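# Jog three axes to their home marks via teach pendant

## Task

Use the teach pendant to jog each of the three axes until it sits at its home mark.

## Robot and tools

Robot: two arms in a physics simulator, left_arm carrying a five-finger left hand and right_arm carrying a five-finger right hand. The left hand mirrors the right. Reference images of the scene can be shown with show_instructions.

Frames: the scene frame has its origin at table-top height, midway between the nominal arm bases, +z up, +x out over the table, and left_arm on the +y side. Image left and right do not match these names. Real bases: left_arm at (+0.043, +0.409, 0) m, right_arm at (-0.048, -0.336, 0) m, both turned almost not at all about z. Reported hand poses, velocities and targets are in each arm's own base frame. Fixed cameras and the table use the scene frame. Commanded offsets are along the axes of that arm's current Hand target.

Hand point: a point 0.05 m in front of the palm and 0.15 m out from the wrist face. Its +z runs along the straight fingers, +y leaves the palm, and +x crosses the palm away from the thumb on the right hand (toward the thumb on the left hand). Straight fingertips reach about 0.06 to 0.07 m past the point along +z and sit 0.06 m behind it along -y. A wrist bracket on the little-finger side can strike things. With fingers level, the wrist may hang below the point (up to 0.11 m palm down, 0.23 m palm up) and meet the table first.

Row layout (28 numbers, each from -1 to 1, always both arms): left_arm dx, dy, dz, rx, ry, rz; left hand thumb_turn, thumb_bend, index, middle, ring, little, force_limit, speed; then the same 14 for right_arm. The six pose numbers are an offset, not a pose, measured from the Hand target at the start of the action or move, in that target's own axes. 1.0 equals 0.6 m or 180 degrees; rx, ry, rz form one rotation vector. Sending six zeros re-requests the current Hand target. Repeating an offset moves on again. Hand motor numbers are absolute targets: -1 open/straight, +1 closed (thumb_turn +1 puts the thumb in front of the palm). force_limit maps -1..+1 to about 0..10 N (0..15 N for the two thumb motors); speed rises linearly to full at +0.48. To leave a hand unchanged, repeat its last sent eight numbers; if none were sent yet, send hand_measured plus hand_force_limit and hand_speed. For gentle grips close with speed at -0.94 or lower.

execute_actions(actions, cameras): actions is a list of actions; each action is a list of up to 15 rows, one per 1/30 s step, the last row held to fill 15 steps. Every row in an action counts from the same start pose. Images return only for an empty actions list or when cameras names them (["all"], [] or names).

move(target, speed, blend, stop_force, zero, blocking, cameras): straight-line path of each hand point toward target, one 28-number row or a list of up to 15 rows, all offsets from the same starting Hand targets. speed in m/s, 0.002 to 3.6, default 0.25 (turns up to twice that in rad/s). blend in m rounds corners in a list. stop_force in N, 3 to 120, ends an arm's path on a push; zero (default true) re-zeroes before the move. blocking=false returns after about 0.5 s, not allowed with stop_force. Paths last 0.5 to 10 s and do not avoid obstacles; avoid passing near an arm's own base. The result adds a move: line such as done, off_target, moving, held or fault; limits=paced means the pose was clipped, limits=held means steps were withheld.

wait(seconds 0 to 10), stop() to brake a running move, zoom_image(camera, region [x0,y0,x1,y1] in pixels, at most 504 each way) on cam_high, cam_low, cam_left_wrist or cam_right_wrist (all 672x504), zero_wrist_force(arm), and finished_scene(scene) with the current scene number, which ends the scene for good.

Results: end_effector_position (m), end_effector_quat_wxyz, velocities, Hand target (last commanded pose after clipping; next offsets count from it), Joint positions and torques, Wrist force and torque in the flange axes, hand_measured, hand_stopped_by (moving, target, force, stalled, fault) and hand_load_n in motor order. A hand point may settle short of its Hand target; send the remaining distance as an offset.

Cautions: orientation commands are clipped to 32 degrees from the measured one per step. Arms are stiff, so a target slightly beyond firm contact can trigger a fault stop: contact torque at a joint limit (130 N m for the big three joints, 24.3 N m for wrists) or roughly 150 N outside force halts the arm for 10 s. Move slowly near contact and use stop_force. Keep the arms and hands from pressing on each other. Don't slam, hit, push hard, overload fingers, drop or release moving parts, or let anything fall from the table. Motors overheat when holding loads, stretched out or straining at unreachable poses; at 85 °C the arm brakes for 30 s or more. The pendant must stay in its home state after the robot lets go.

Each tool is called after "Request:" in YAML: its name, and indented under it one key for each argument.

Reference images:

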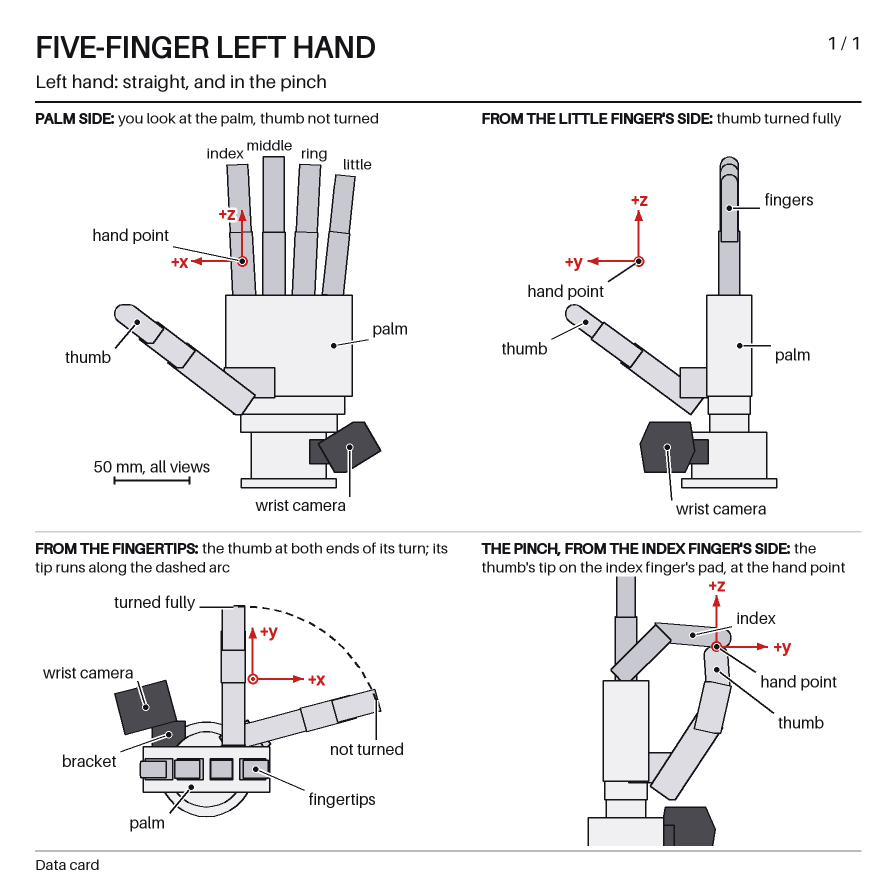

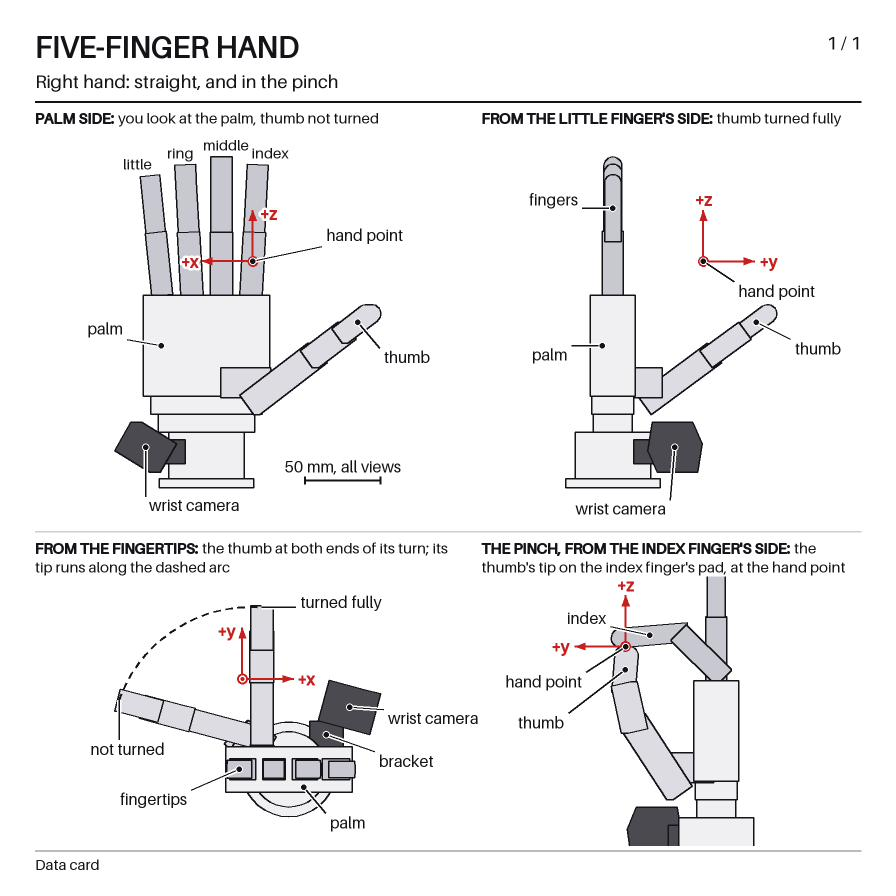

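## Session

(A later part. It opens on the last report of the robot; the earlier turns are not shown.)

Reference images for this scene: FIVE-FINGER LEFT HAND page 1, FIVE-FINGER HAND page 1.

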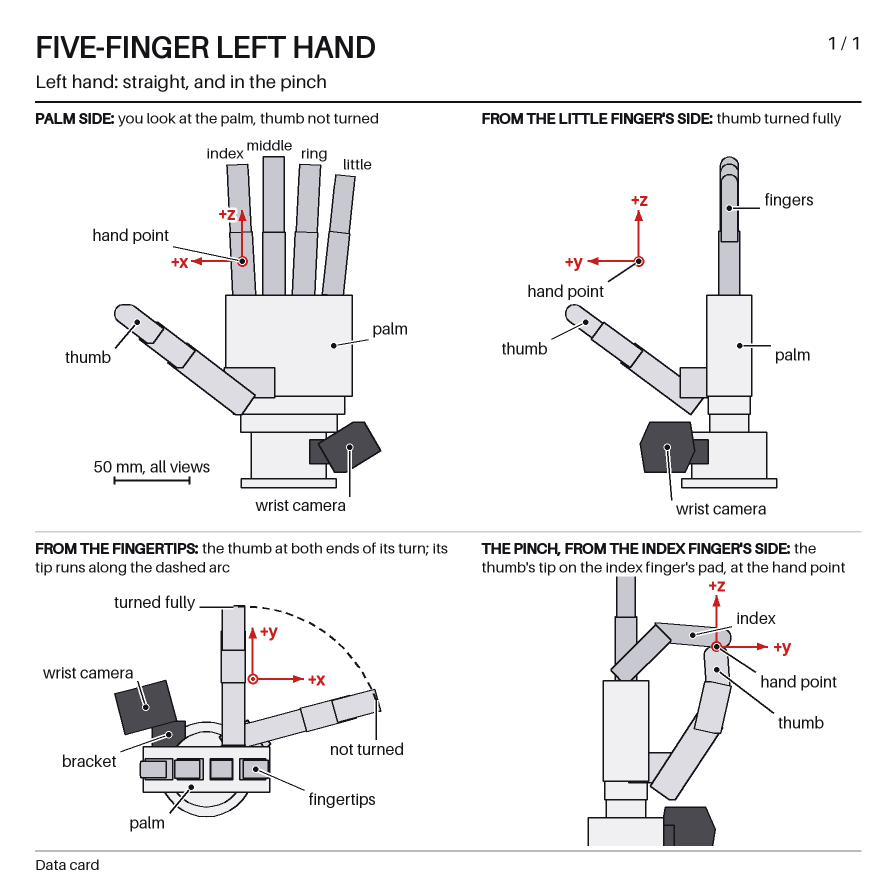

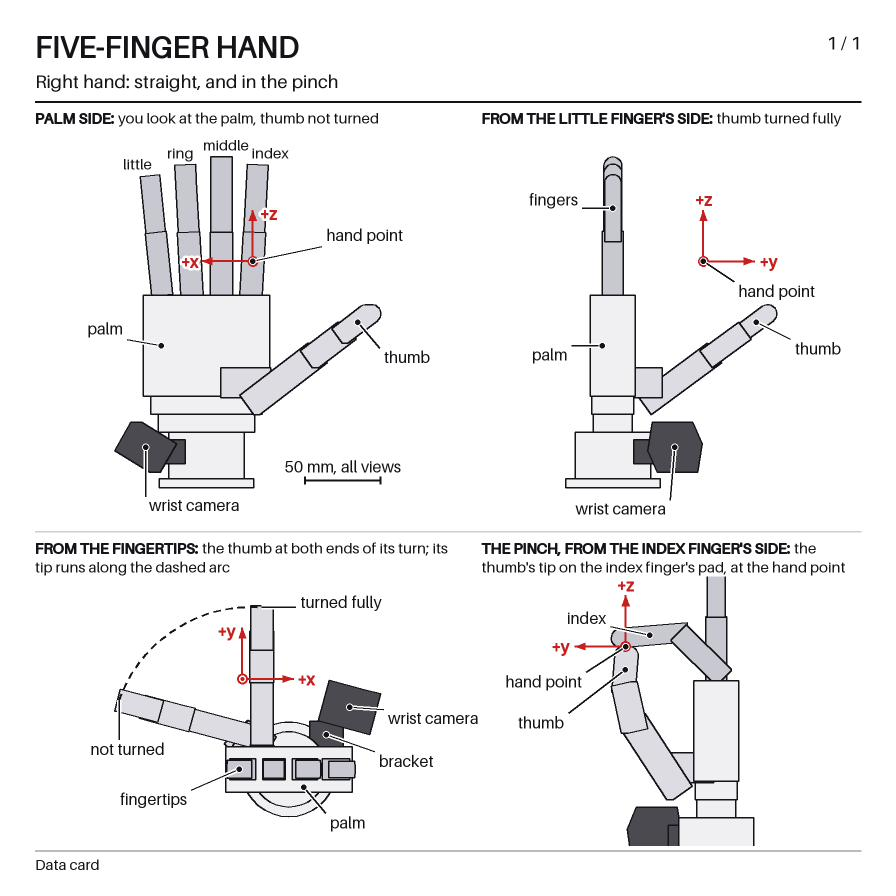

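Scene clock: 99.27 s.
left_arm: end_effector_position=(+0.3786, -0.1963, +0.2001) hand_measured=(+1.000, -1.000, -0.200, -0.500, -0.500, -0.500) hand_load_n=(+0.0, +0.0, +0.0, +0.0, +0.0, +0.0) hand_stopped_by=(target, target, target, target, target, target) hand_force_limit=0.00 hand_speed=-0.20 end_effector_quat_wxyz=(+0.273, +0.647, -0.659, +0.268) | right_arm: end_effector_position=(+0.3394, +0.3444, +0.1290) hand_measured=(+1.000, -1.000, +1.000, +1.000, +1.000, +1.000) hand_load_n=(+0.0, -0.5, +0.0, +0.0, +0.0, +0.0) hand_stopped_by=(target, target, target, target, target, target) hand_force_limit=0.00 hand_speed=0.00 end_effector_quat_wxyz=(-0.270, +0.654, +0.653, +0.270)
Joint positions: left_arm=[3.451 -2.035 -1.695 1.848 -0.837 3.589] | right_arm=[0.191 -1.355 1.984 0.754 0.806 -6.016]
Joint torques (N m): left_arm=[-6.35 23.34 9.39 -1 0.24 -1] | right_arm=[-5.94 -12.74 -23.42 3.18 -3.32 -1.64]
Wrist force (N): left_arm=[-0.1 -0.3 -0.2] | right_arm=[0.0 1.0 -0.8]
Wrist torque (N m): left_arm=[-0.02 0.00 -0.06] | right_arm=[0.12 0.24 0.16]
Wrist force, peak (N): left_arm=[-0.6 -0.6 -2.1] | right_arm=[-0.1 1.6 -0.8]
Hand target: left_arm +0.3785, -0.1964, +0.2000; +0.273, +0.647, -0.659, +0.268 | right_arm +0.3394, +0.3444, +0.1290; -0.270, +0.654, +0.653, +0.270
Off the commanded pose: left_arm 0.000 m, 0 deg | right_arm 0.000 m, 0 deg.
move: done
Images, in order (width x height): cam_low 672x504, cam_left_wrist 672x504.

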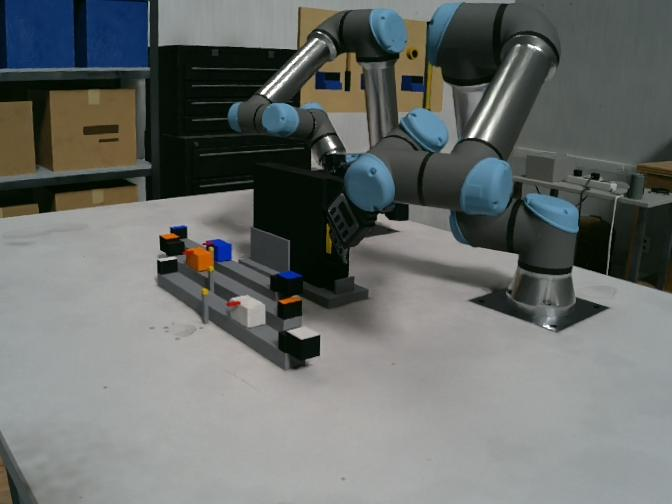

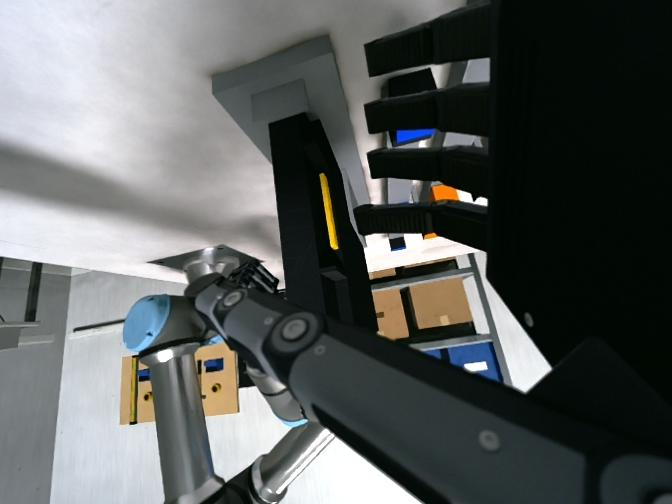

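Request:
move:
  target: [0.0572,0.016,0.1514,0,0,0,1,-1,-0.2,-0.5,-0.5,-0.5,0,-0.2,0,0,0,0,0,0,1,-1,1,1,1,1,0,0]
  speed: 0.08
  stop_force: 4
  cameras: ["cam_left_wrist","cam_low","cam_high"]

Request:
zoom_image:
  camera: "cam_left_wrist"
  region: [170, 60, 510, 360]

Scene clock: 104.00 s.
left_arm: end_effector_position=(+0.3673, -0.2847, +0.1600) hand_measured=(+1.000, -1.000, -0.200, -0.500, -0.500, -0.500) hand_load_n=(+0.0, +0.0, +0.0, +0.0, +0.0, +0.0) hand_stopped_by=(target, target, target, target, target, target) hand_force_limit=0.00 hand_speed=-0.20 end_effector_quat_wxyz=(+0.273, +0.647, -0.659, +0.268) | right_arm: end_effector_position=(+0.3394, +0.3444, +0.1290) hand_measured=(+1.000, -1.000, +1.000, +1.000, +1.000, +1.000) hand_load_n=(+0.0, +0.0, +0.0, +0.0, +0.0, +0.0) hand_stopped_by=(target, target, target, target, target, target) hand_force_limit=0.00 hand_speed=0.00 end_effector_quat_wxyz=(-0.270, +0.654, +0.653, +0.270)
Joint positions: left_arm=[3.25 -2.068 -1.71 2.082 -0.794 3.32] | right_arm=[0.191 -1.355 1.984 0.754 0.806 -6.016]
Joint torques (N m): left_arm=[-1.52 48.25 15.64 -0.99 -0.59 -1.69] | right_arm=[-4.42 -14.61 -21.67 3.21 -3.05 -1.62]
Wrist force (N): left_arm=[0.2 -0.3 -0.5] | right_arm=[0.3 0.8 -0.5]
Wrist torque (N m): left_arm=[-0.02 -0.06 -0.02] | right_arm=[0.08 0.19 0.17]
Wrist force, peak (N): left_arm=[-0.2 -0.2 -1.2] | right_arm=[0.1 1.4 -1.0]
Hand target: left_arm +0.3673, -0.2847, +0.1600; +0.273, +0.647, -0.659, +0.268 | right_arm +0.3394, +0.3444, +0.1290; -0.270, +0.654, +0.653, +0.270
Off the commanded pose: left_arm 0.000 m, 0 deg | right_arm 0.000 m, 0 deg.
move: done
Images, in order (width x height): cam_high 672x504, cam_low 672x504, cam_left_wrist 672x504.

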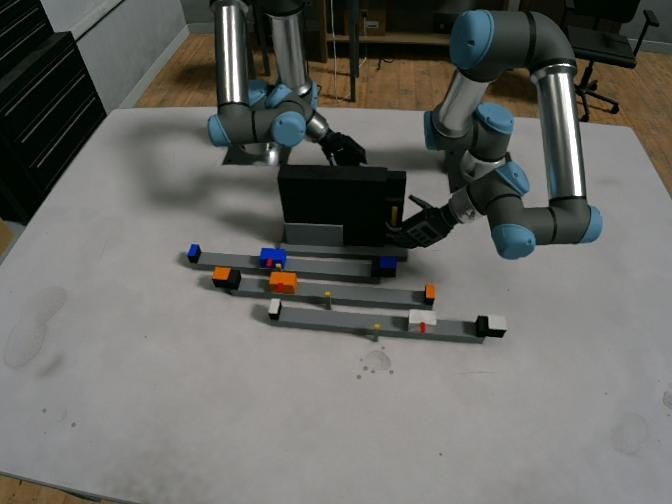

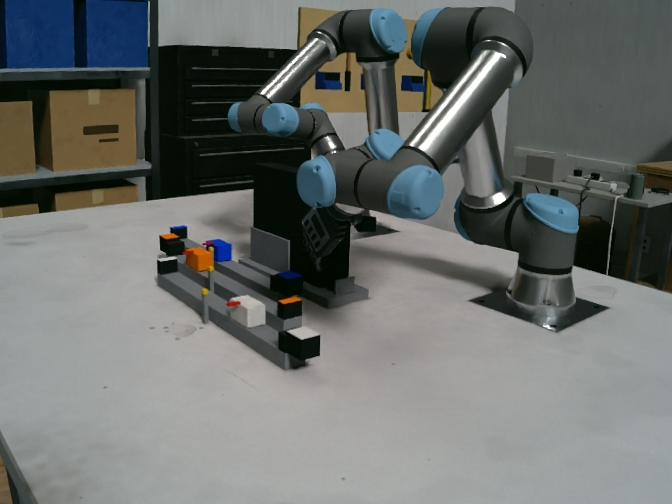

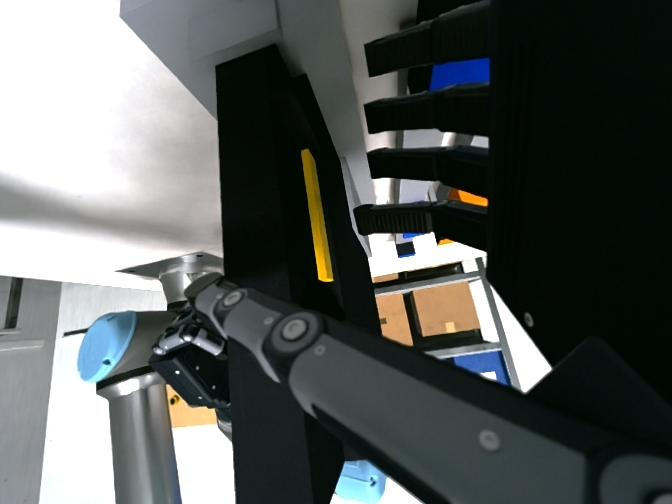

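Scaled by 1.482.

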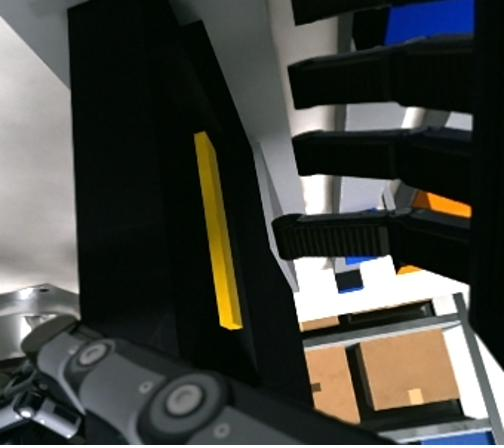

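Request:
move:
  target: [0,0,0,0,0,0,1,-1,0.4,-0.5,-0.5,-0.5,-0.6,-0.94,0,0,0,0,0,0,1,-1,1,1,1,1,0,0]
  cameras: ["cam_left_wrist","cam_right_wrist"]

Request:
zoom_image:
  camera: "cam_left_wrist"
  region: [170, 60, 510, 360]

Scene clock: 108.50 s.
left_arm: end_effector_position=(+0.3673, -0.2847, +0.1600) hand_measured=(+1.000, -1.000, +0.400, -0.500, -0.500, -0.500) hand_load_n=(+0.0, +0.0, +0.0, +0.0, +0.0, +0.0) hand_stopped_by=(target, target, target, target, target, target) hand_force_limit=-0.60 hand_speed=-0.94 end_effector_quat_wxyz=(+0.273, +0.647, -0.659, +0.268) | right_arm: end_effector_position=(+0.3394, +0.3444, +0.1290) hand_measured=(+1.000, -1.000, +1.000, +1.000, +1.000, +1.000) hand_load_n=(+0.5, +0.0, +0.0, +0.0, +0.0, +0.0) hand_stopped_by=(target, target, target, target, target, target) hand_force_limit=0.00 hand_speed=0.00 end_effector_quat_wxyz=(-0.270, +0.654, +0.653, +0.270)
Joint positions: left_arm=[3.25 -2.068 -1.71 2.082 -0.794 3.319] | right_arm=[0.191 -1.355 1.984 0.754 0.806 -6.016]
Joint torques (N m): left_arm=[-2.77 48.6 6.58 -1.42 -0.27 -2.2] | right_arm=[-5.9 -14.35 -21.82 3.25 -3.49 -1.52]
Wrist force (N): left_arm=[0.2 -0.5 -0.4] | right_arm=[0.0 1.2 -0.4]
Wrist torque (N m): left_arm=[-0.04 -0.05 -0.02] | right_arm=[0.14 0.23 0.16]
Wrist force, peak (N): left_arm=[0.1 -0.5 -0.7] | right_arm=[0.3 1.5 -0.7]
Hand target: left_arm +0.3673, -0.2847, +0.1600; +0.273, +0.647, -0.659, +0.268 | right_arm +0.3394, +0.3444, +0.1290; -0.270, +0.654, +0.653, +0.270
Off the commanded pose: left_arm 0.000 m, 0 deg | right_arm 0.000 m, 0 deg.
move: done
Images, in order (width x height): cam_left_wrist 672x504, cam_right_wrist 672x504.

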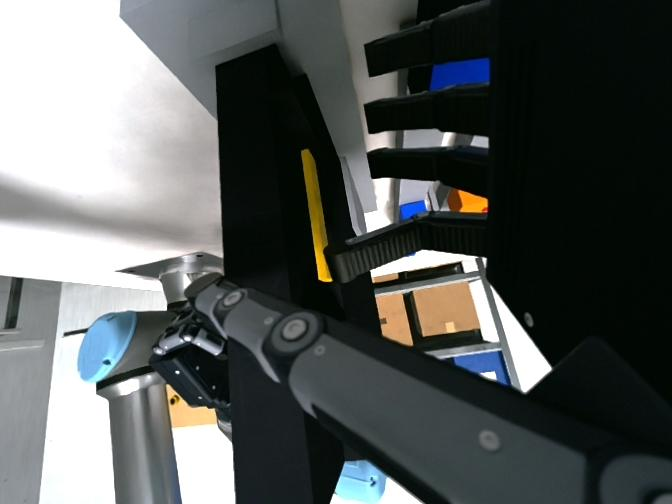

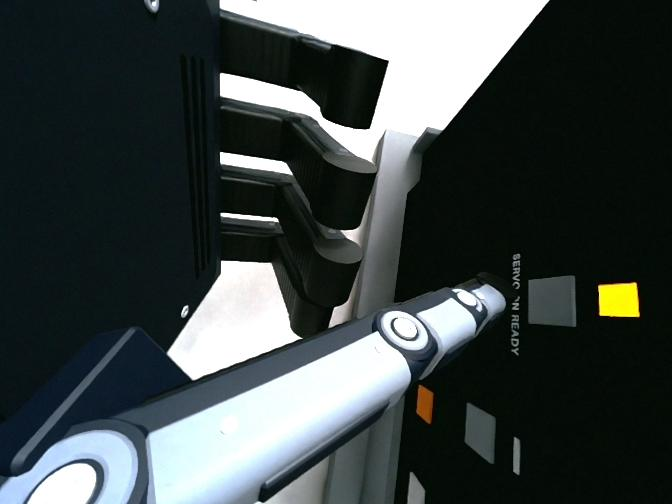

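Scaled by 1.482.

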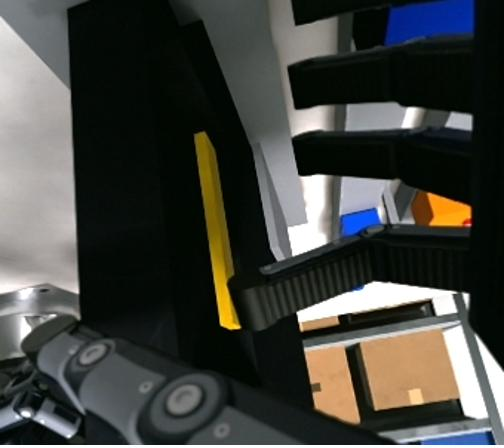

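Request:
move:
  target:
    - [0,0,0,0,0,0,1,-1,-0.3,-0.5,-0.5,-0.5,-0.6,0,0,0,0,0,0,0,1,-1,1,1,1,1,0,0]
    - [0,0.0167,0,0,0,0,1,-1,-0.3,-0.5,-0.5,-0.5,-0.6,0,0,0,0,0,0,0,1,-1,1,1,1,1,0,0]
  speed: 0.05

Request:
move:
  target: [0,0,0,0,0,0,1,-1,0.15,-0.5,-0.5,-0.5,-0.6,-0.94,0,0,0,0,0,0,1,-1,1,1,1,1,0,0]
  cameras: ["cam_left_wrist","cam_right_wrist"]

Request:
zoom_image:
  camera: "cam_left_wrist"
  region: [170, 60, 510, 360]

Scene clock: 110.90 s.
left_arm: end_effector_position=(+0.3572, -0.2845, +0.1600) hand_measured=(+1.000, -1.000, -0.300, -0.500, -0.500, -0.500) hand_load_n=(+0.0, +0.0, +0.0, +0.0, +0.0, +0.0) hand_stopped_by=(target, target, target, target, target, target) hand_force_limit=-0.60 hand_speed=0.00 end_effector_quat_wxyz=(+0.273, +0.647, -0.659, +0.268) end_effector_velocity=(+0.002, +0.001, +0.000) end_effector_angular_velocity=(+0.000, -0.002, +0.000) | right_arm: end_effector_position=(+0.3394, +0.3444, +0.1290) hand_measured=(+1.000, -1.000, +1.000, +1.000, +1.000, +1.000) hand_load_n=(+0.0, +0.0, +0.0, +0.0, +0.0, +0.0) hand_stopped_by=(target, target, target, target, target, target) hand_force_limit=0.00 hand_speed=0.00 end_effector_quat_wxyz=(-0.270, +0.654, +0.653, +0.270)
Joint positions: left_arm=[3.253 -2.049 -1.743 2.093 -0.794 3.324] | right_arm=[0.191 -1.355 1.984 0.754 0.806 -6.016]
Joint velocities: left_arm=[0.001 -0.002 0.005 -0.002 0 0.001] | right_arm=[within noise]
Joint torques (N m): left_arm=[3.03 22.72 26.3 -3.37 -0.32 1.57] | right_arm=[-5.65 -15.34 -22.15 3.27 -3.2 -1.63]
Wrist force (N): left_arm=[0.1 -0.1 -0.5] | right_arm=[0.3 1.1 -0.5]
Wrist torque (N m): left_arm=[0.02 -0.04 -0.04] | right_arm=[0.12 0.19 0.18]
Wrist force, peak (N): left_arm=[0.0 -0.6 -0.8] | right_arm=[0.1 1.4 -0.9]
Hand target: left_arm +0.3573, -0.2845, +0.1600; +0.273, +0.647, -0.659, +0.268 | right_arm +0.3394, +0.3444, +0.1290; -0.270, +0.654, +0.653, +0.270
Off the commanded pose: left_arm 0.000 m, 0 deg | right_arm 0.000 m, 0 deg.
move: done

Scene clock: 113.13 s.
left_arm: end_effector_position=(+0.3573, -0.2845, +0.1600) hand_measured=(+1.000, -1.000, +0.032, -0.500, -0.500, -0.500) hand_load_n=(+0.0, +0.0, +1.0, +0.0, +0.0, +0.0) hand_stopped_by=(target, target, force, target, target, target) hand_force_limit=-0.60 hand_speed=-0.94 end_effector_quat_wxyz=(+0.273, +0.647, -0.659, +0.268) | right_arm: end_effector_position=(+0.3394, +0.3444, +0.1290) hand_measured=(+1.000, -1.000, +1.000, +1.000, +1.000, +1.000) hand_load_n=(+0.0, +0.0, +0.0, +0.0, +0.0, +0.0) hand_stopped_by=(target, target, target, target, target, target) hand_force_limit=0.00 hand_speed=0.00 end_effector_quat_wxyz=(-0.270, +0.654, +0.653, +0.270)
Joint positions: left_arm=[3.253 -2.049 -1.743 2.092 -0.794 3.324] | right_arm=[0.191 -1.355 1.984 0.754 0.806 -6.016]
Joint torques (N m): left_arm=[-1.98 23.89 21.46 -3.46 1.48 -2.07] | right_arm=[-5.19 -14.9 -23.41 3.36 -3.3 -1.47]
Wrist force (N): left_arm=[-0.8 -2.5 -0.4] | right_arm=[0.0 1.0 -0.5]
Wrist torque (N m): left_arm=[0.01 -0.03 -0.02] | right_arm=[0.12 0.23 0.16]
Wrist force, peak (N): left_arm=[0.2 -3.0 0.7] | right_arm=[0.4 1.3 -0.9]
Hand target: left_arm +0.3573, -0.2845, +0.1600; +0.273, +0.647, -0.659, +0.268 | right_arm +0.3394, +0.3444, +0.1290; -0.270, +0.654, +0.653, +0.270
Off the commanded pose: left_arm 0.000 m, 0 deg | right_arm 0.000 m, 0 deg.
move: done
Images, in order (width x height): cam_left_wrist 672x504, cam_right_wrist 672x504.

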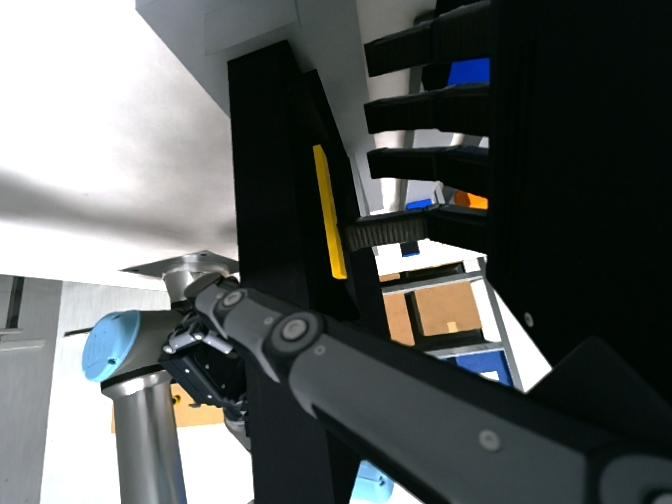

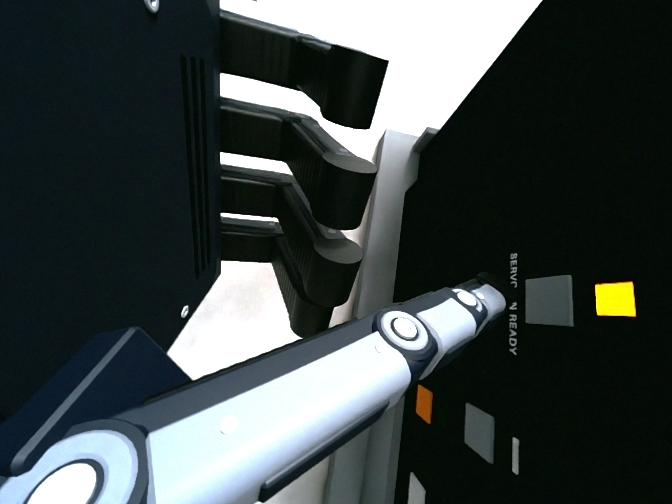

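Scaled by 1.482.

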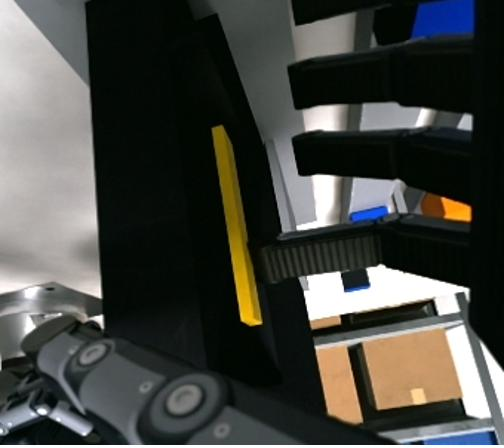

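Request:
move:
  target: [0,0,0,0,0,0,1,-1,0.35,-0.5,-0.5,-0.5,-0.2,-0.94,0,0,0,0,0,0,1,-1,1,1,1,1,0,0]
  cameras: ["cam_left_wrist","cam_right_wrist"]

Request:
zoom_image:
  camera: "cam_left_wrist"
  region: [230, 120, 430, 320]

Scene clock: 114.83 s.
left_arm: end_effector_position=(+0.3573, -0.2845, +0.1600) hand_measured=(+1.000, -1.000, +0.188, -0.500, -0.500, -0.500) hand_load_n=(+0.0, +0.0, +4.0, +0.0, +0.0, +0.0) hand_stopped_by=(target, target, force, target, target, target) hand_force_limit=-0.20 hand_speed=-0.94 end_effector_quat_wxyz=(+0.273, +0.647, -0.659, +0.268) | right_arm: end_effector_position=(+0.3394, +0.3444, +0.1290) hand_measured=(+1.000, -1.000, +1.000, +1.000, +1.000, +1.000) hand_load_n=(+0.0, -0.5, +0.0, +0.0, +0.0, +0.0) hand_stopped_by=(target, target, target, target, target, target) hand_force_limit=0.00 hand_speed=0.00 end_effector_quat_wxyz=(-0.270, +0.654, +0.653, +0.270)
Joint positions: left_arm=[3.253 -2.049 -1.743 2.092 -0.794 3.324] | right_arm=[0.191 -1.355 1.984 0.754 0.806 -6.016]
Joint torques (N m): left_arm=[-2.52 24.97 17.01 -3.21 1.67 -1.99] | right_arm=[-5.76 -15.08 -21.78 3.39 -3.12 -1.56]
Wrist force (N): left_arm=[0.2 -7.8 1.7] | right_arm=[0.0 1.4 -0.8]
Wrist torque (N m): left_arm=[-0.02 -0.03 -0.03] | right_arm=[0.19 0.25 0.16]
Wrist force, peak (N): left_arm=[-0.1 -8.3 1.7] | right_arm=[0.0 1.4 -0.8]
Hand target: left_arm +0.3573, -0.2845, +0.1600; +0.273, +0.647, -0.659, +0.268 | right_arm +0.3394, +0.3444, +0.1290; -0.270, +0.654, +0.653, +0.270
Off the commanded pose: left_arm 0.000 m, 0 deg | right_arm 0.000 m, 0 deg.
move: done
Images, in order (width x height): cam_left_wrist 672x504, cam_right_wrist 672x504.

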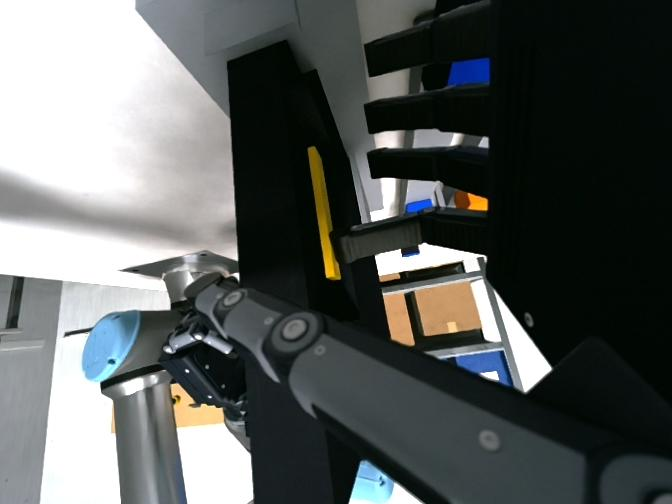

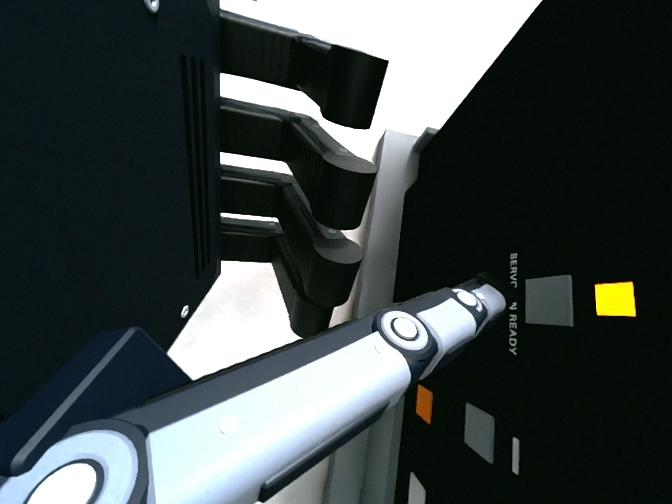

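Scaled by 2.520.

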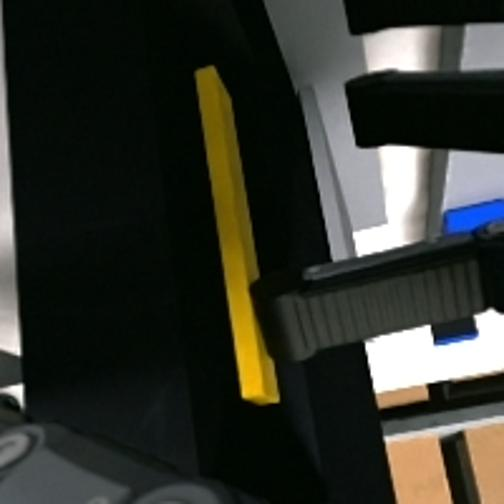

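Request:
move:
  target:
    - [0,0,0,0,0,0,1,-1,0.35,-0.5,-0.5,-0.5,-0.2,-0.94,0,-0.1,0,0,0,0,1,-1,1,1,1,1,0,0]
    - [0,0,0,0,0,0,1,-1,0.35,-0.5,-0.5,-0.5,-0.2,-0.94,0.1061,-0.15,-0.3417,0,0,0,1,-1,1,1,1,1,0,0]
  blend: [0.03,0]
  cameras: ["cam_right_wrist","cam_high"]

Request:
zoom_image:
  camera: "cam_right_wrist"
  region: [300, 100, 672, 400]

Scene clock: 117.70 s.
left_arm: end_effector_position=(+0.3573, -0.2845, +0.1600) hand_measured=(+1.000, -1.000, +0.188, -0.500, -0.500, -0.500) hand_load_n=(+0.0, +0.0, +4.0, +0.0, +0.0, +0.0) hand_stopped_by=(target, target, force, target, target, target) hand_force_limit=-0.20 hand_speed=-0.94 end_effector_quat_wxyz=(+0.273, +0.647, -0.659, +0.268) | right_arm: end_effector_position=(+0.2495, +0.2462, +0.3192) hand_measured=(+1.000, -1.000, +1.000, +1.000, +1.000, +1.000) hand_load_n=(+0.5, +0.0, +0.0, +0.0, +0.0, +0.0) hand_stopped_by=(target, target, target, target, target, target) hand_force_limit=0.00 hand_speed=0.00 end_effector_quat_wxyz=(-0.229, +0.697, +0.632, +0.250)
Joint positions: left_arm=[3.253 -2.049 -1.743 2.092 -0.794 3.324] | right_arm=[-0.096 -1.87 1.965 1.48 0.879 -6.282]
Joint torques (N m): left_arm=[-2.82 25.97 9.09 -2.79 1.58 -1.23] | right_arm=[-4.97 -17.71 -13.61 3.6 -3.56 1.81]
Wrist force (N): left_arm=[0.1 -8.2 1.6] | right_arm=[0.3 1.0 -0.4]
Wrist torque (N m): left_arm=[-0.06 -0.04 -0.03] | right_arm=[0.17 0.14 0.17]
Wrist force, peak (N): left_arm=[0.1 -8.2 1.8] | right_arm=[0.2 3.4 -0.8]
Hand target: left_arm +0.3573, -0.2845, +0.1600; +0.273, +0.647, -0.659, +0.268 | right_arm +0.2494, +0.2450, +0.3193; -0.270, +0.654, +0.653, +0.270
Off the commanded pose: left_arm 0.000 m, 0 deg | right_arm 0.001 m, 8 deg.
joint sent to its limit (right arm) — joint 6 (wrist 3), lower limit. The joint targets are off in orientation, not in position.
move: off_target (right_arm)
Images, in order (width x height): cam_high 672x504, cam_right_wrist 672x504.

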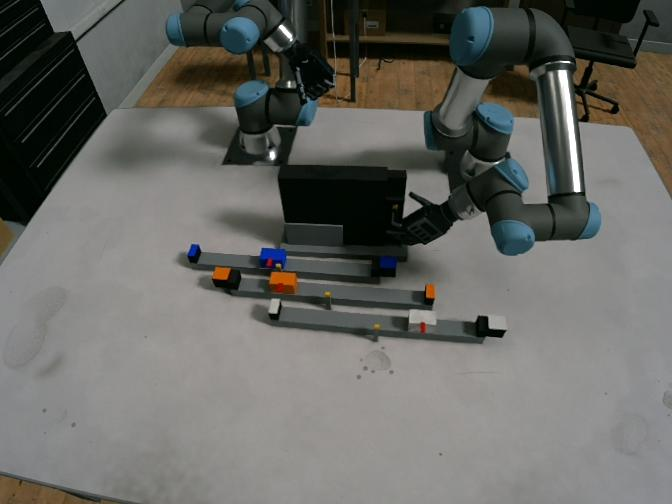

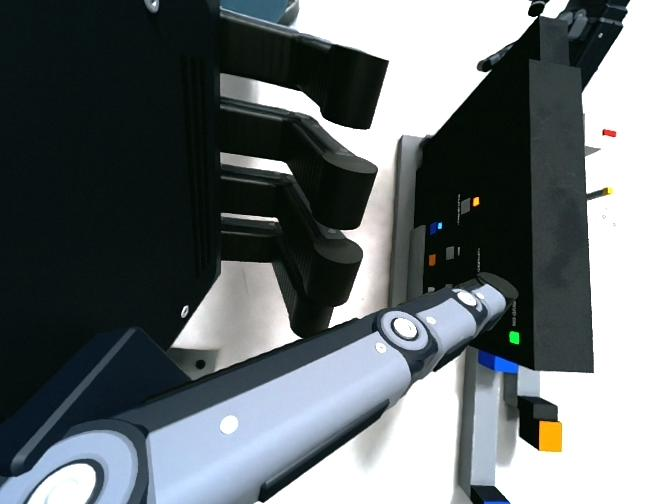

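Scaled by 1.355.

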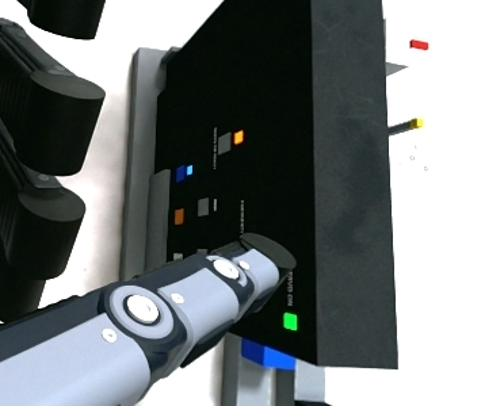

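Request:
move:
  target:
    - [0,0,0,0,0,0,1,-1,0.35,-0.5,-0.5,-0.5,-0.2,-0.94,0,0,0,0,0,0.6667,1,-1,1,1,1,1,0,0]
    - [0,0,0,0,0,0,1,-1,0.35,-0.5,-0.5,-0.5,-0.2,-0.94,0,0,0,0,0,-0.6667,1,-1,1,1,1,1,0,0]
    - [0,0,0,0,0,0,1,-1,0.35,-0.5,-0.5,-0.5,-0.2,-0.94,0,0,0,0,0,0,1,-1,1,1,1,1,0,0]
  blend: [0.02,0.02,0]
  speed: 0.6
  cameras: ["cam_right_wrist","cam_high","cam_low"]

Scene clock: 126.57 s.
left_arm: end_effector_position=(+0.3573, -0.2845, +0.1600) hand_measured=(+1.000, -1.000, +0.188, -0.500, -0.500, -0.500) hand_load_n=(-0.5, +0.0, +4.0, +0.0, +0.0, +0.0) hand_stopped_by=(target, target, force, target, target, target) hand_force_limit=-0.20 hand_speed=-0.94 end_effector_quat_wxyz=(+0.273, +0.647, -0.659, +0.268) | right_arm: end_effector_position=(+0.2494, +0.2449, +0.3192) hand_measured=(+1.000, -1.000, +1.000, +1.000, +1.000, +1.000) hand_load_n=(+0.5, +0.0, +0.0, +0.0, +0.0, +0.0) hand_stopped_by=(target, target, target, target, target, target) hand_force_limit=0.00 hand_speed=0.00 end_effector_quat_wxyz=(-0.270, +0.654, +0.653, +0.270) end_effector_velocity=(+0.000, +0.000, +0.000) end_effector_angular_velocity=(+0.001, +0.004, -0.004)
Joint positions: left_arm=[3.253 -2.049 -1.743 2.092 -0.794 3.324] | right_arm=[-0.244 -1.873 2.061 1.619 0.817 -0.337]
Joint velocities: left_arm=[within noise] | right_arm=[0 0 0 0 -0.001 0.005]
Joint torques (N m): left_arm=[-2.88 32.46 5.9 -2.33 1.43 1.37] | right_arm=[0.73 -16.91 -12.34 3.53 -3.47 1.83]
Wrist force (N): left_arm=[-0.3 -8.0 1.6] | right_arm=[0.1 0.8 -0.2]
Wrist torque (N m): left_arm=[-0.02 0.01 -0.05] | right_arm=[0.09 0.19 0.22]
Wrist force, peak (N): left_arm=[0.1 -8.3 1.7] | right_arm=[0.5 -0.7 -1.4]
Hand target: left_arm +0.3573, -0.2845, +0.1600; +0.273, +0.647, -0.659, +0.268 | right_arm +0.2494, +0.2450, +0.3193; -0.270, +0.654, +0.653, +0.270
Off the commanded pose: left_arm 0.000 m, 0 deg | right_arm 0.000 m, 0 deg.
move: done
Images, in order (width x height): cam_high 672x504, cam_low 672x504, cam_right_wrist 672x504.

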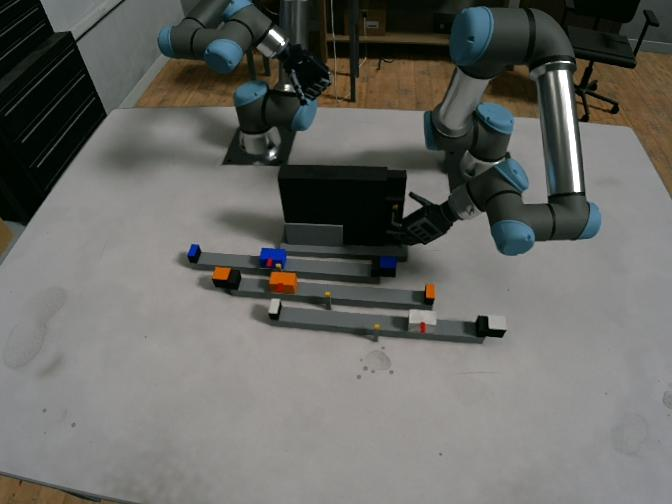

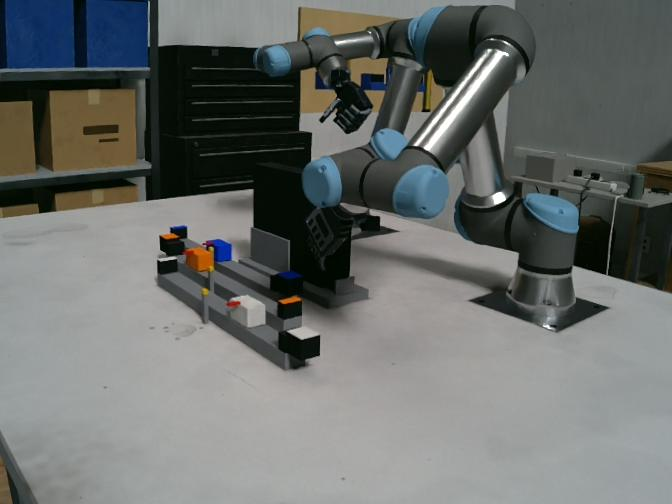

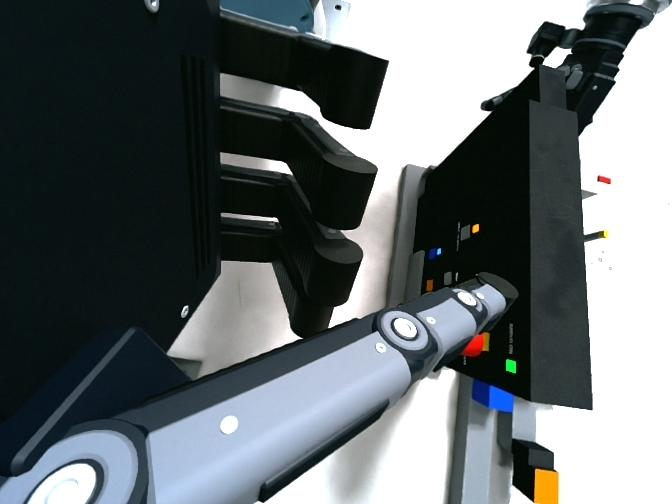

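Request:
move:
  target:
    - [0,0,0,0,0,0,1,-1,0.35,-0.5,-0.5,-0.5,-0.2,-0.94,-0.2023,0.081,0.3202,0,0,0,1,-1,1,1,1,1,0,0]
    - [0,0,0,0,0,0,1,-1,0.35,-0.5,-0.5,-0.5,-0.2,-0.94,-0.2023,0.1493,0.3202,0,0,0,1,-1,1,1,1,1,0,0]
  blend: [0.02,0]
  cameras: ["cam_right_wrist"]

Request:
zoom_image:
  camera: "cam_right_wrist"
  region: [400, 200, 672, 480]

Request:
zoom_image:
  camera: "cam_high"
  region: [180, 235, 320, 305]

Scene clock: 129.27 s.
left_arm: end_effector_position=(+0.3573, -0.2845, +0.1600) hand_measured=(+1.000, -1.000, +0.188, -0.500, -0.500, -0.500) hand_load_n=(+0.0, +0.0, +4.0, +0.0, +0.0, +0.0) hand_stopped_by=(target, target, force, target, target, target) hand_force_limit=-0.20 hand_speed=-0.94 end_effector_quat_wxyz=(+0.273, +0.647, -0.659, +0.268) | right_arm: end_effector_position=(+0.3389, +0.2944, +0.0975) hand_measured=(+1.000, -1.000, +1.000, +1.000, +1.000, +1.000) hand_load_n=(+0.0, -0.5, +0.0, +0.0, +0.0, +0.0) hand_stopped_by=(target, target, target, target, target, target) hand_force_limit=0.00 hand_speed=0.00 end_effector_quat_wxyz=(-0.270, +0.654, +0.653, +0.270)
Joint positions: left_arm=[3.253 -2.049 -1.743 2.092 -0.794 3.324] | right_arm=[0.023 -1.327 2.107 0.767 0.788 0.033]
Joint torques (N m): left_arm=[-2.58 34.7 5.41 -2.2 1.59 2.23] | right_arm=[-3.47 -12.56 -21.33 2.77 0.41 1.83]
Wrist force (N): left_arm=[0.0 -7.9 1.7] | right_arm=[0.2 1.3 -0.6]
Wrist torque (N m): left_arm=[-0.03 -0.01 -0.04] | right_arm=[0.17 0.20 0.23]
Wrist force, peak (N): left_arm=[-0.2 -8.1 2.0] | right_arm=[0.1 3.5 -0.9]
Hand target: left_arm +0.3573, -0.2845, +0.1600; +0.273, +0.647, -0.659, +0.268 | right_arm +0.3390, +0.2944, +0.0975; -0.270, +0.654, +0.653, +0.270
Off the commanded pose: left_arm 0.000 m, 0 deg | right_arm 0.000 m, 0 deg.
move: done
Images, in order (width x height): cam_right_wrist 672x504.

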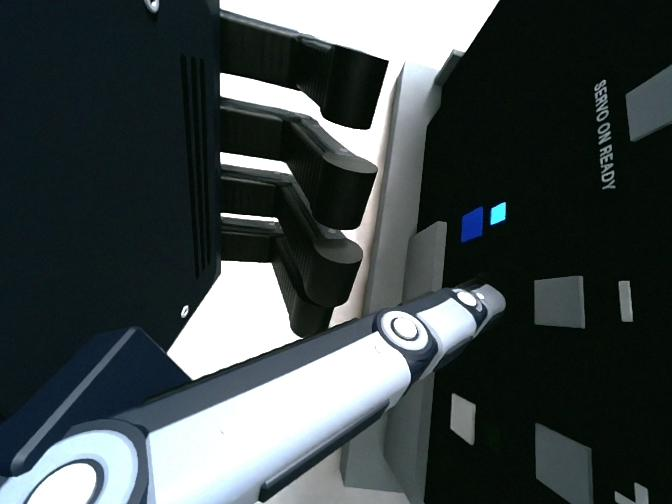

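Scaled by 1.800.

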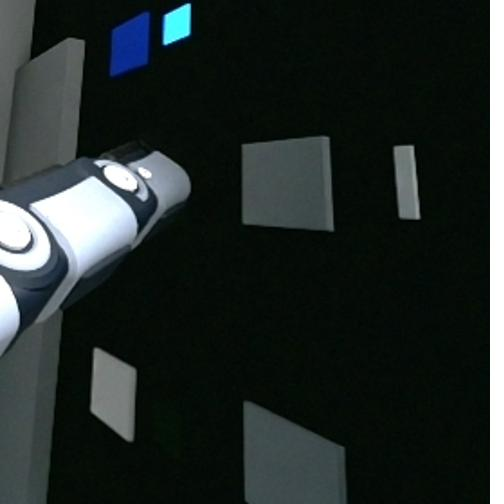

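This scene's latest camera images include none from cam_high. They are from: cam_right_wrist. cam_high's image comes with the result of a call that names it in "cameras".

Request:
move:
  target: [0,0,0,0,0,0,1,-1,0.35,-0.5,-0.5,-0.5,-0.2,-0.94,0.003,0.042,-0.003,0,0,0,1,-1,1,1,1,1,0,0]
  speed: 0.012
  stop_force: 3
  cameras: ["cam_right_wrist","cam_high"]

Request:
move:
  target: [0,0,0,0,0,0,1,-1,0.35,-0.5,-0.5,-0.5,-0.2,-0.94,0,-0.0167,0,0,0,0,1,-1,1,1,1,1,0,0]
  speed: 0.1
  cameras: ["cam_right_wrist","cam_high"]

Request:
zoom_image:
  camera: "cam_high"
  region: [180, 235, 320, 305]

Scene clock: 133.30 s.
left_arm: end_effector_position=(+0.3573, -0.2845, +0.1600) hand_measured=(+1.000, -1.000, +0.188, -0.500, -0.500, -0.500) hand_load_n=(+0.0, +0.0, +3.5, +0.0, +0.0, +0.0) hand_stopped_by=(target, target, force, target, target, target) hand_force_limit=-0.20 hand_speed=-0.94 end_effector_quat_wxyz=(+0.273, +0.647, -0.659, +0.268) | right_arm: end_effector_position=(+0.3548, +0.2944, +0.0991) hand_measured=(+1.000, -1.000, +1.000, +1.000, +1.000, +1.000) hand_load_n=(+0.5, -1.5, +0.0, +0.0, +0.0, +0.0) hand_stopped_by=(target, target, target, target, target, target) hand_force_limit=0.00 hand_speed=0.00 end_effector_quat_wxyz=(-0.270, +0.654, +0.653, +0.270)
Joint positions: left_arm=[3.253 -2.049 -1.743 2.092 -0.794 3.324] | right_arm=[0.022 -1.299 2.063 0.784 0.788 0.032]
Joint torques (N m): left_arm=[-2.8 37.51 6.17 -2.33 1.69 2.51] | right_arm=[2.76 -36.43 -4.94 2.57 -3.17 0.04]
Wrist force (N): left_arm=[-0.2 -8.0 1.6] | right_arm=[-0.3 -1.5 -1.3]
Wrist torque (N m): left_arm=[-0.01 -0.02 -0.04] | right_arm=[0.03 0.24 0.24]
Wrist force, peak (N): left_arm=[-0.1 -8.4 1.8] | right_arm=[-1.2 -10.2 -5.0]
Hand target: left_arm +0.3573, -0.2845, +0.1600; +0.273, +0.647, -0.659, +0.268 | right_arm +0.3548, +0.2944, +0.0991; -0.270, +0.654, +0.653, +0.270 (not the last commanded pose)
Off the commanded pose: left_arm 0.000 m, 0 deg | right_arm 0.009 m, 0 deg.
move: contact (right_arm)
Images, in order (width x height): cam_high 672x504, cam_right_wrist 672x504.

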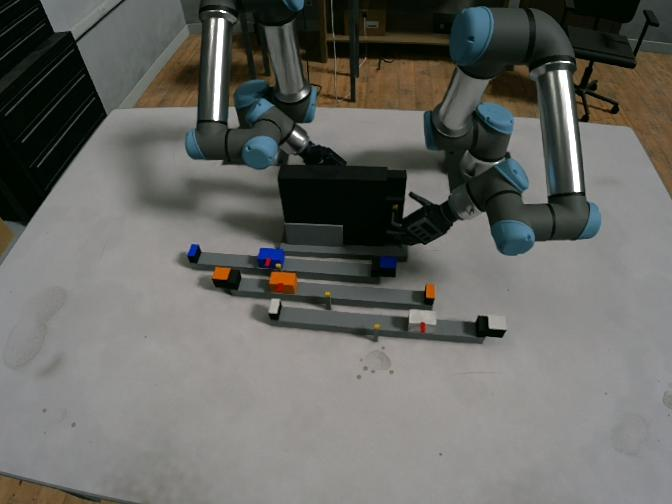

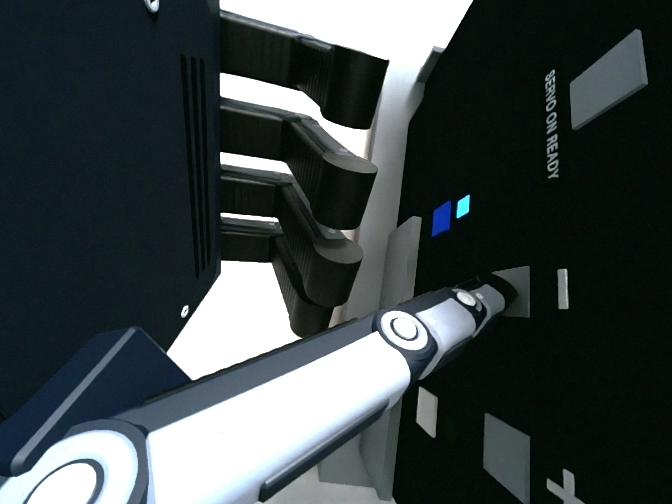

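Scene clock: 134.00 s.
left_arm: end_effector_position=(+0.3573, -0.2845, +0.1600) hand_measured=(+1.000, -1.000, +0.188, -0.500, -0.500, -0.500) hand_load_n=(+0.0, +0.0, +3.5, +0.0, +0.0, +0.0) hand_stopped_by=(target, target, force, target, target, target) hand_force_limit=-0.20 hand_speed=-0.94 end_effector_quat_wxyz=(+0.273, +0.647, -0.659, +0.268) | right_arm: end_effector_position=(+0.3447, +0.2944, +0.0991) hand_measured=(+1.000, -1.000, +1.000, +1.000, +1.000, +1.000) hand_load_n=(+0.0, +0.0, +0.0, +0.0, +0.0, +0.0) hand_stopped_by=(target, target, target, target, target, target) hand_force_limit=0.00 hand_speed=0.00 end_effector_quat_wxyz=(-0.270, +0.654, +0.653, +0.270)
Joint positions: left_arm=[3.253 -2.049 -1.743 2.092 -0.794 3.324] | right_arm=[0.023 -1.318 2.09 0.776 0.788 0.033]
Joint torques (N m): left_arm=[-1.4 37.67 5.47 -2.38 1.54 2.43] | right_arm=[6 -13.91 -18.97 3.08 -2.3 1.79]
Wrist force (N): left_arm=[0.0 -8.1 1.5] | right_arm=[0.0 1.0 -0.7]
Wrist torque (N m): left_arm=[-0.03 -0.03 -0.03] | right_arm=[0.13 0.23 0.13]
Wrist force, peak (N): left_arm=[0.0 -8.1 1.7] | right_arm=[0.0 -1.7 -1.5]
Hand target: left_arm +0.3573, -0.2845, +0.1600; +0.273, +0.647, -0.659, +0.268 | right_arm +0.3448, +0.2944, +0.0991; -0.270, +0.654, +0.653, +0.270
Off the commanded pose: left_arm 0.000 m, 0 deg | right_arm 0.000 m, 0 deg.
move: done
Images, in order (width x height): cam_high 672x504, cam_right_wrist 672x504.

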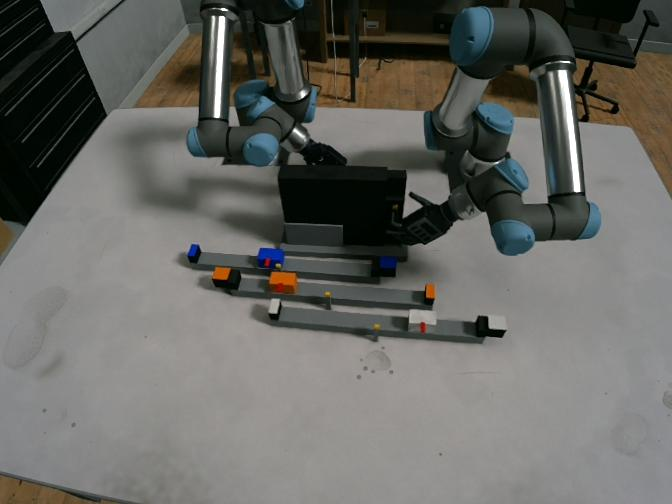

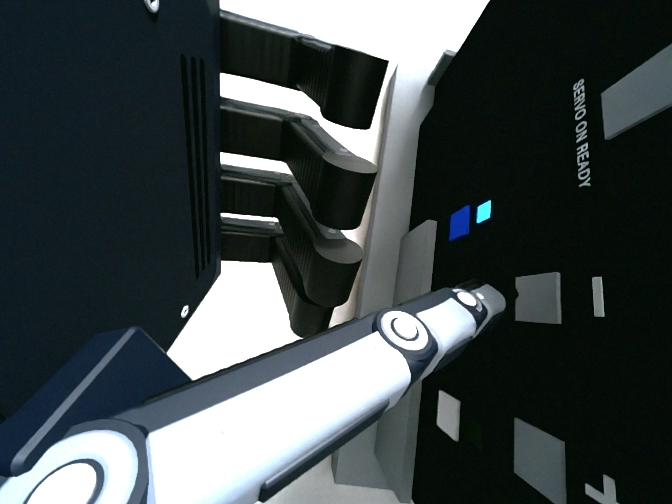

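Scaled by 3.600.

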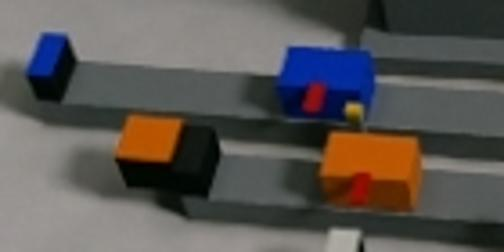

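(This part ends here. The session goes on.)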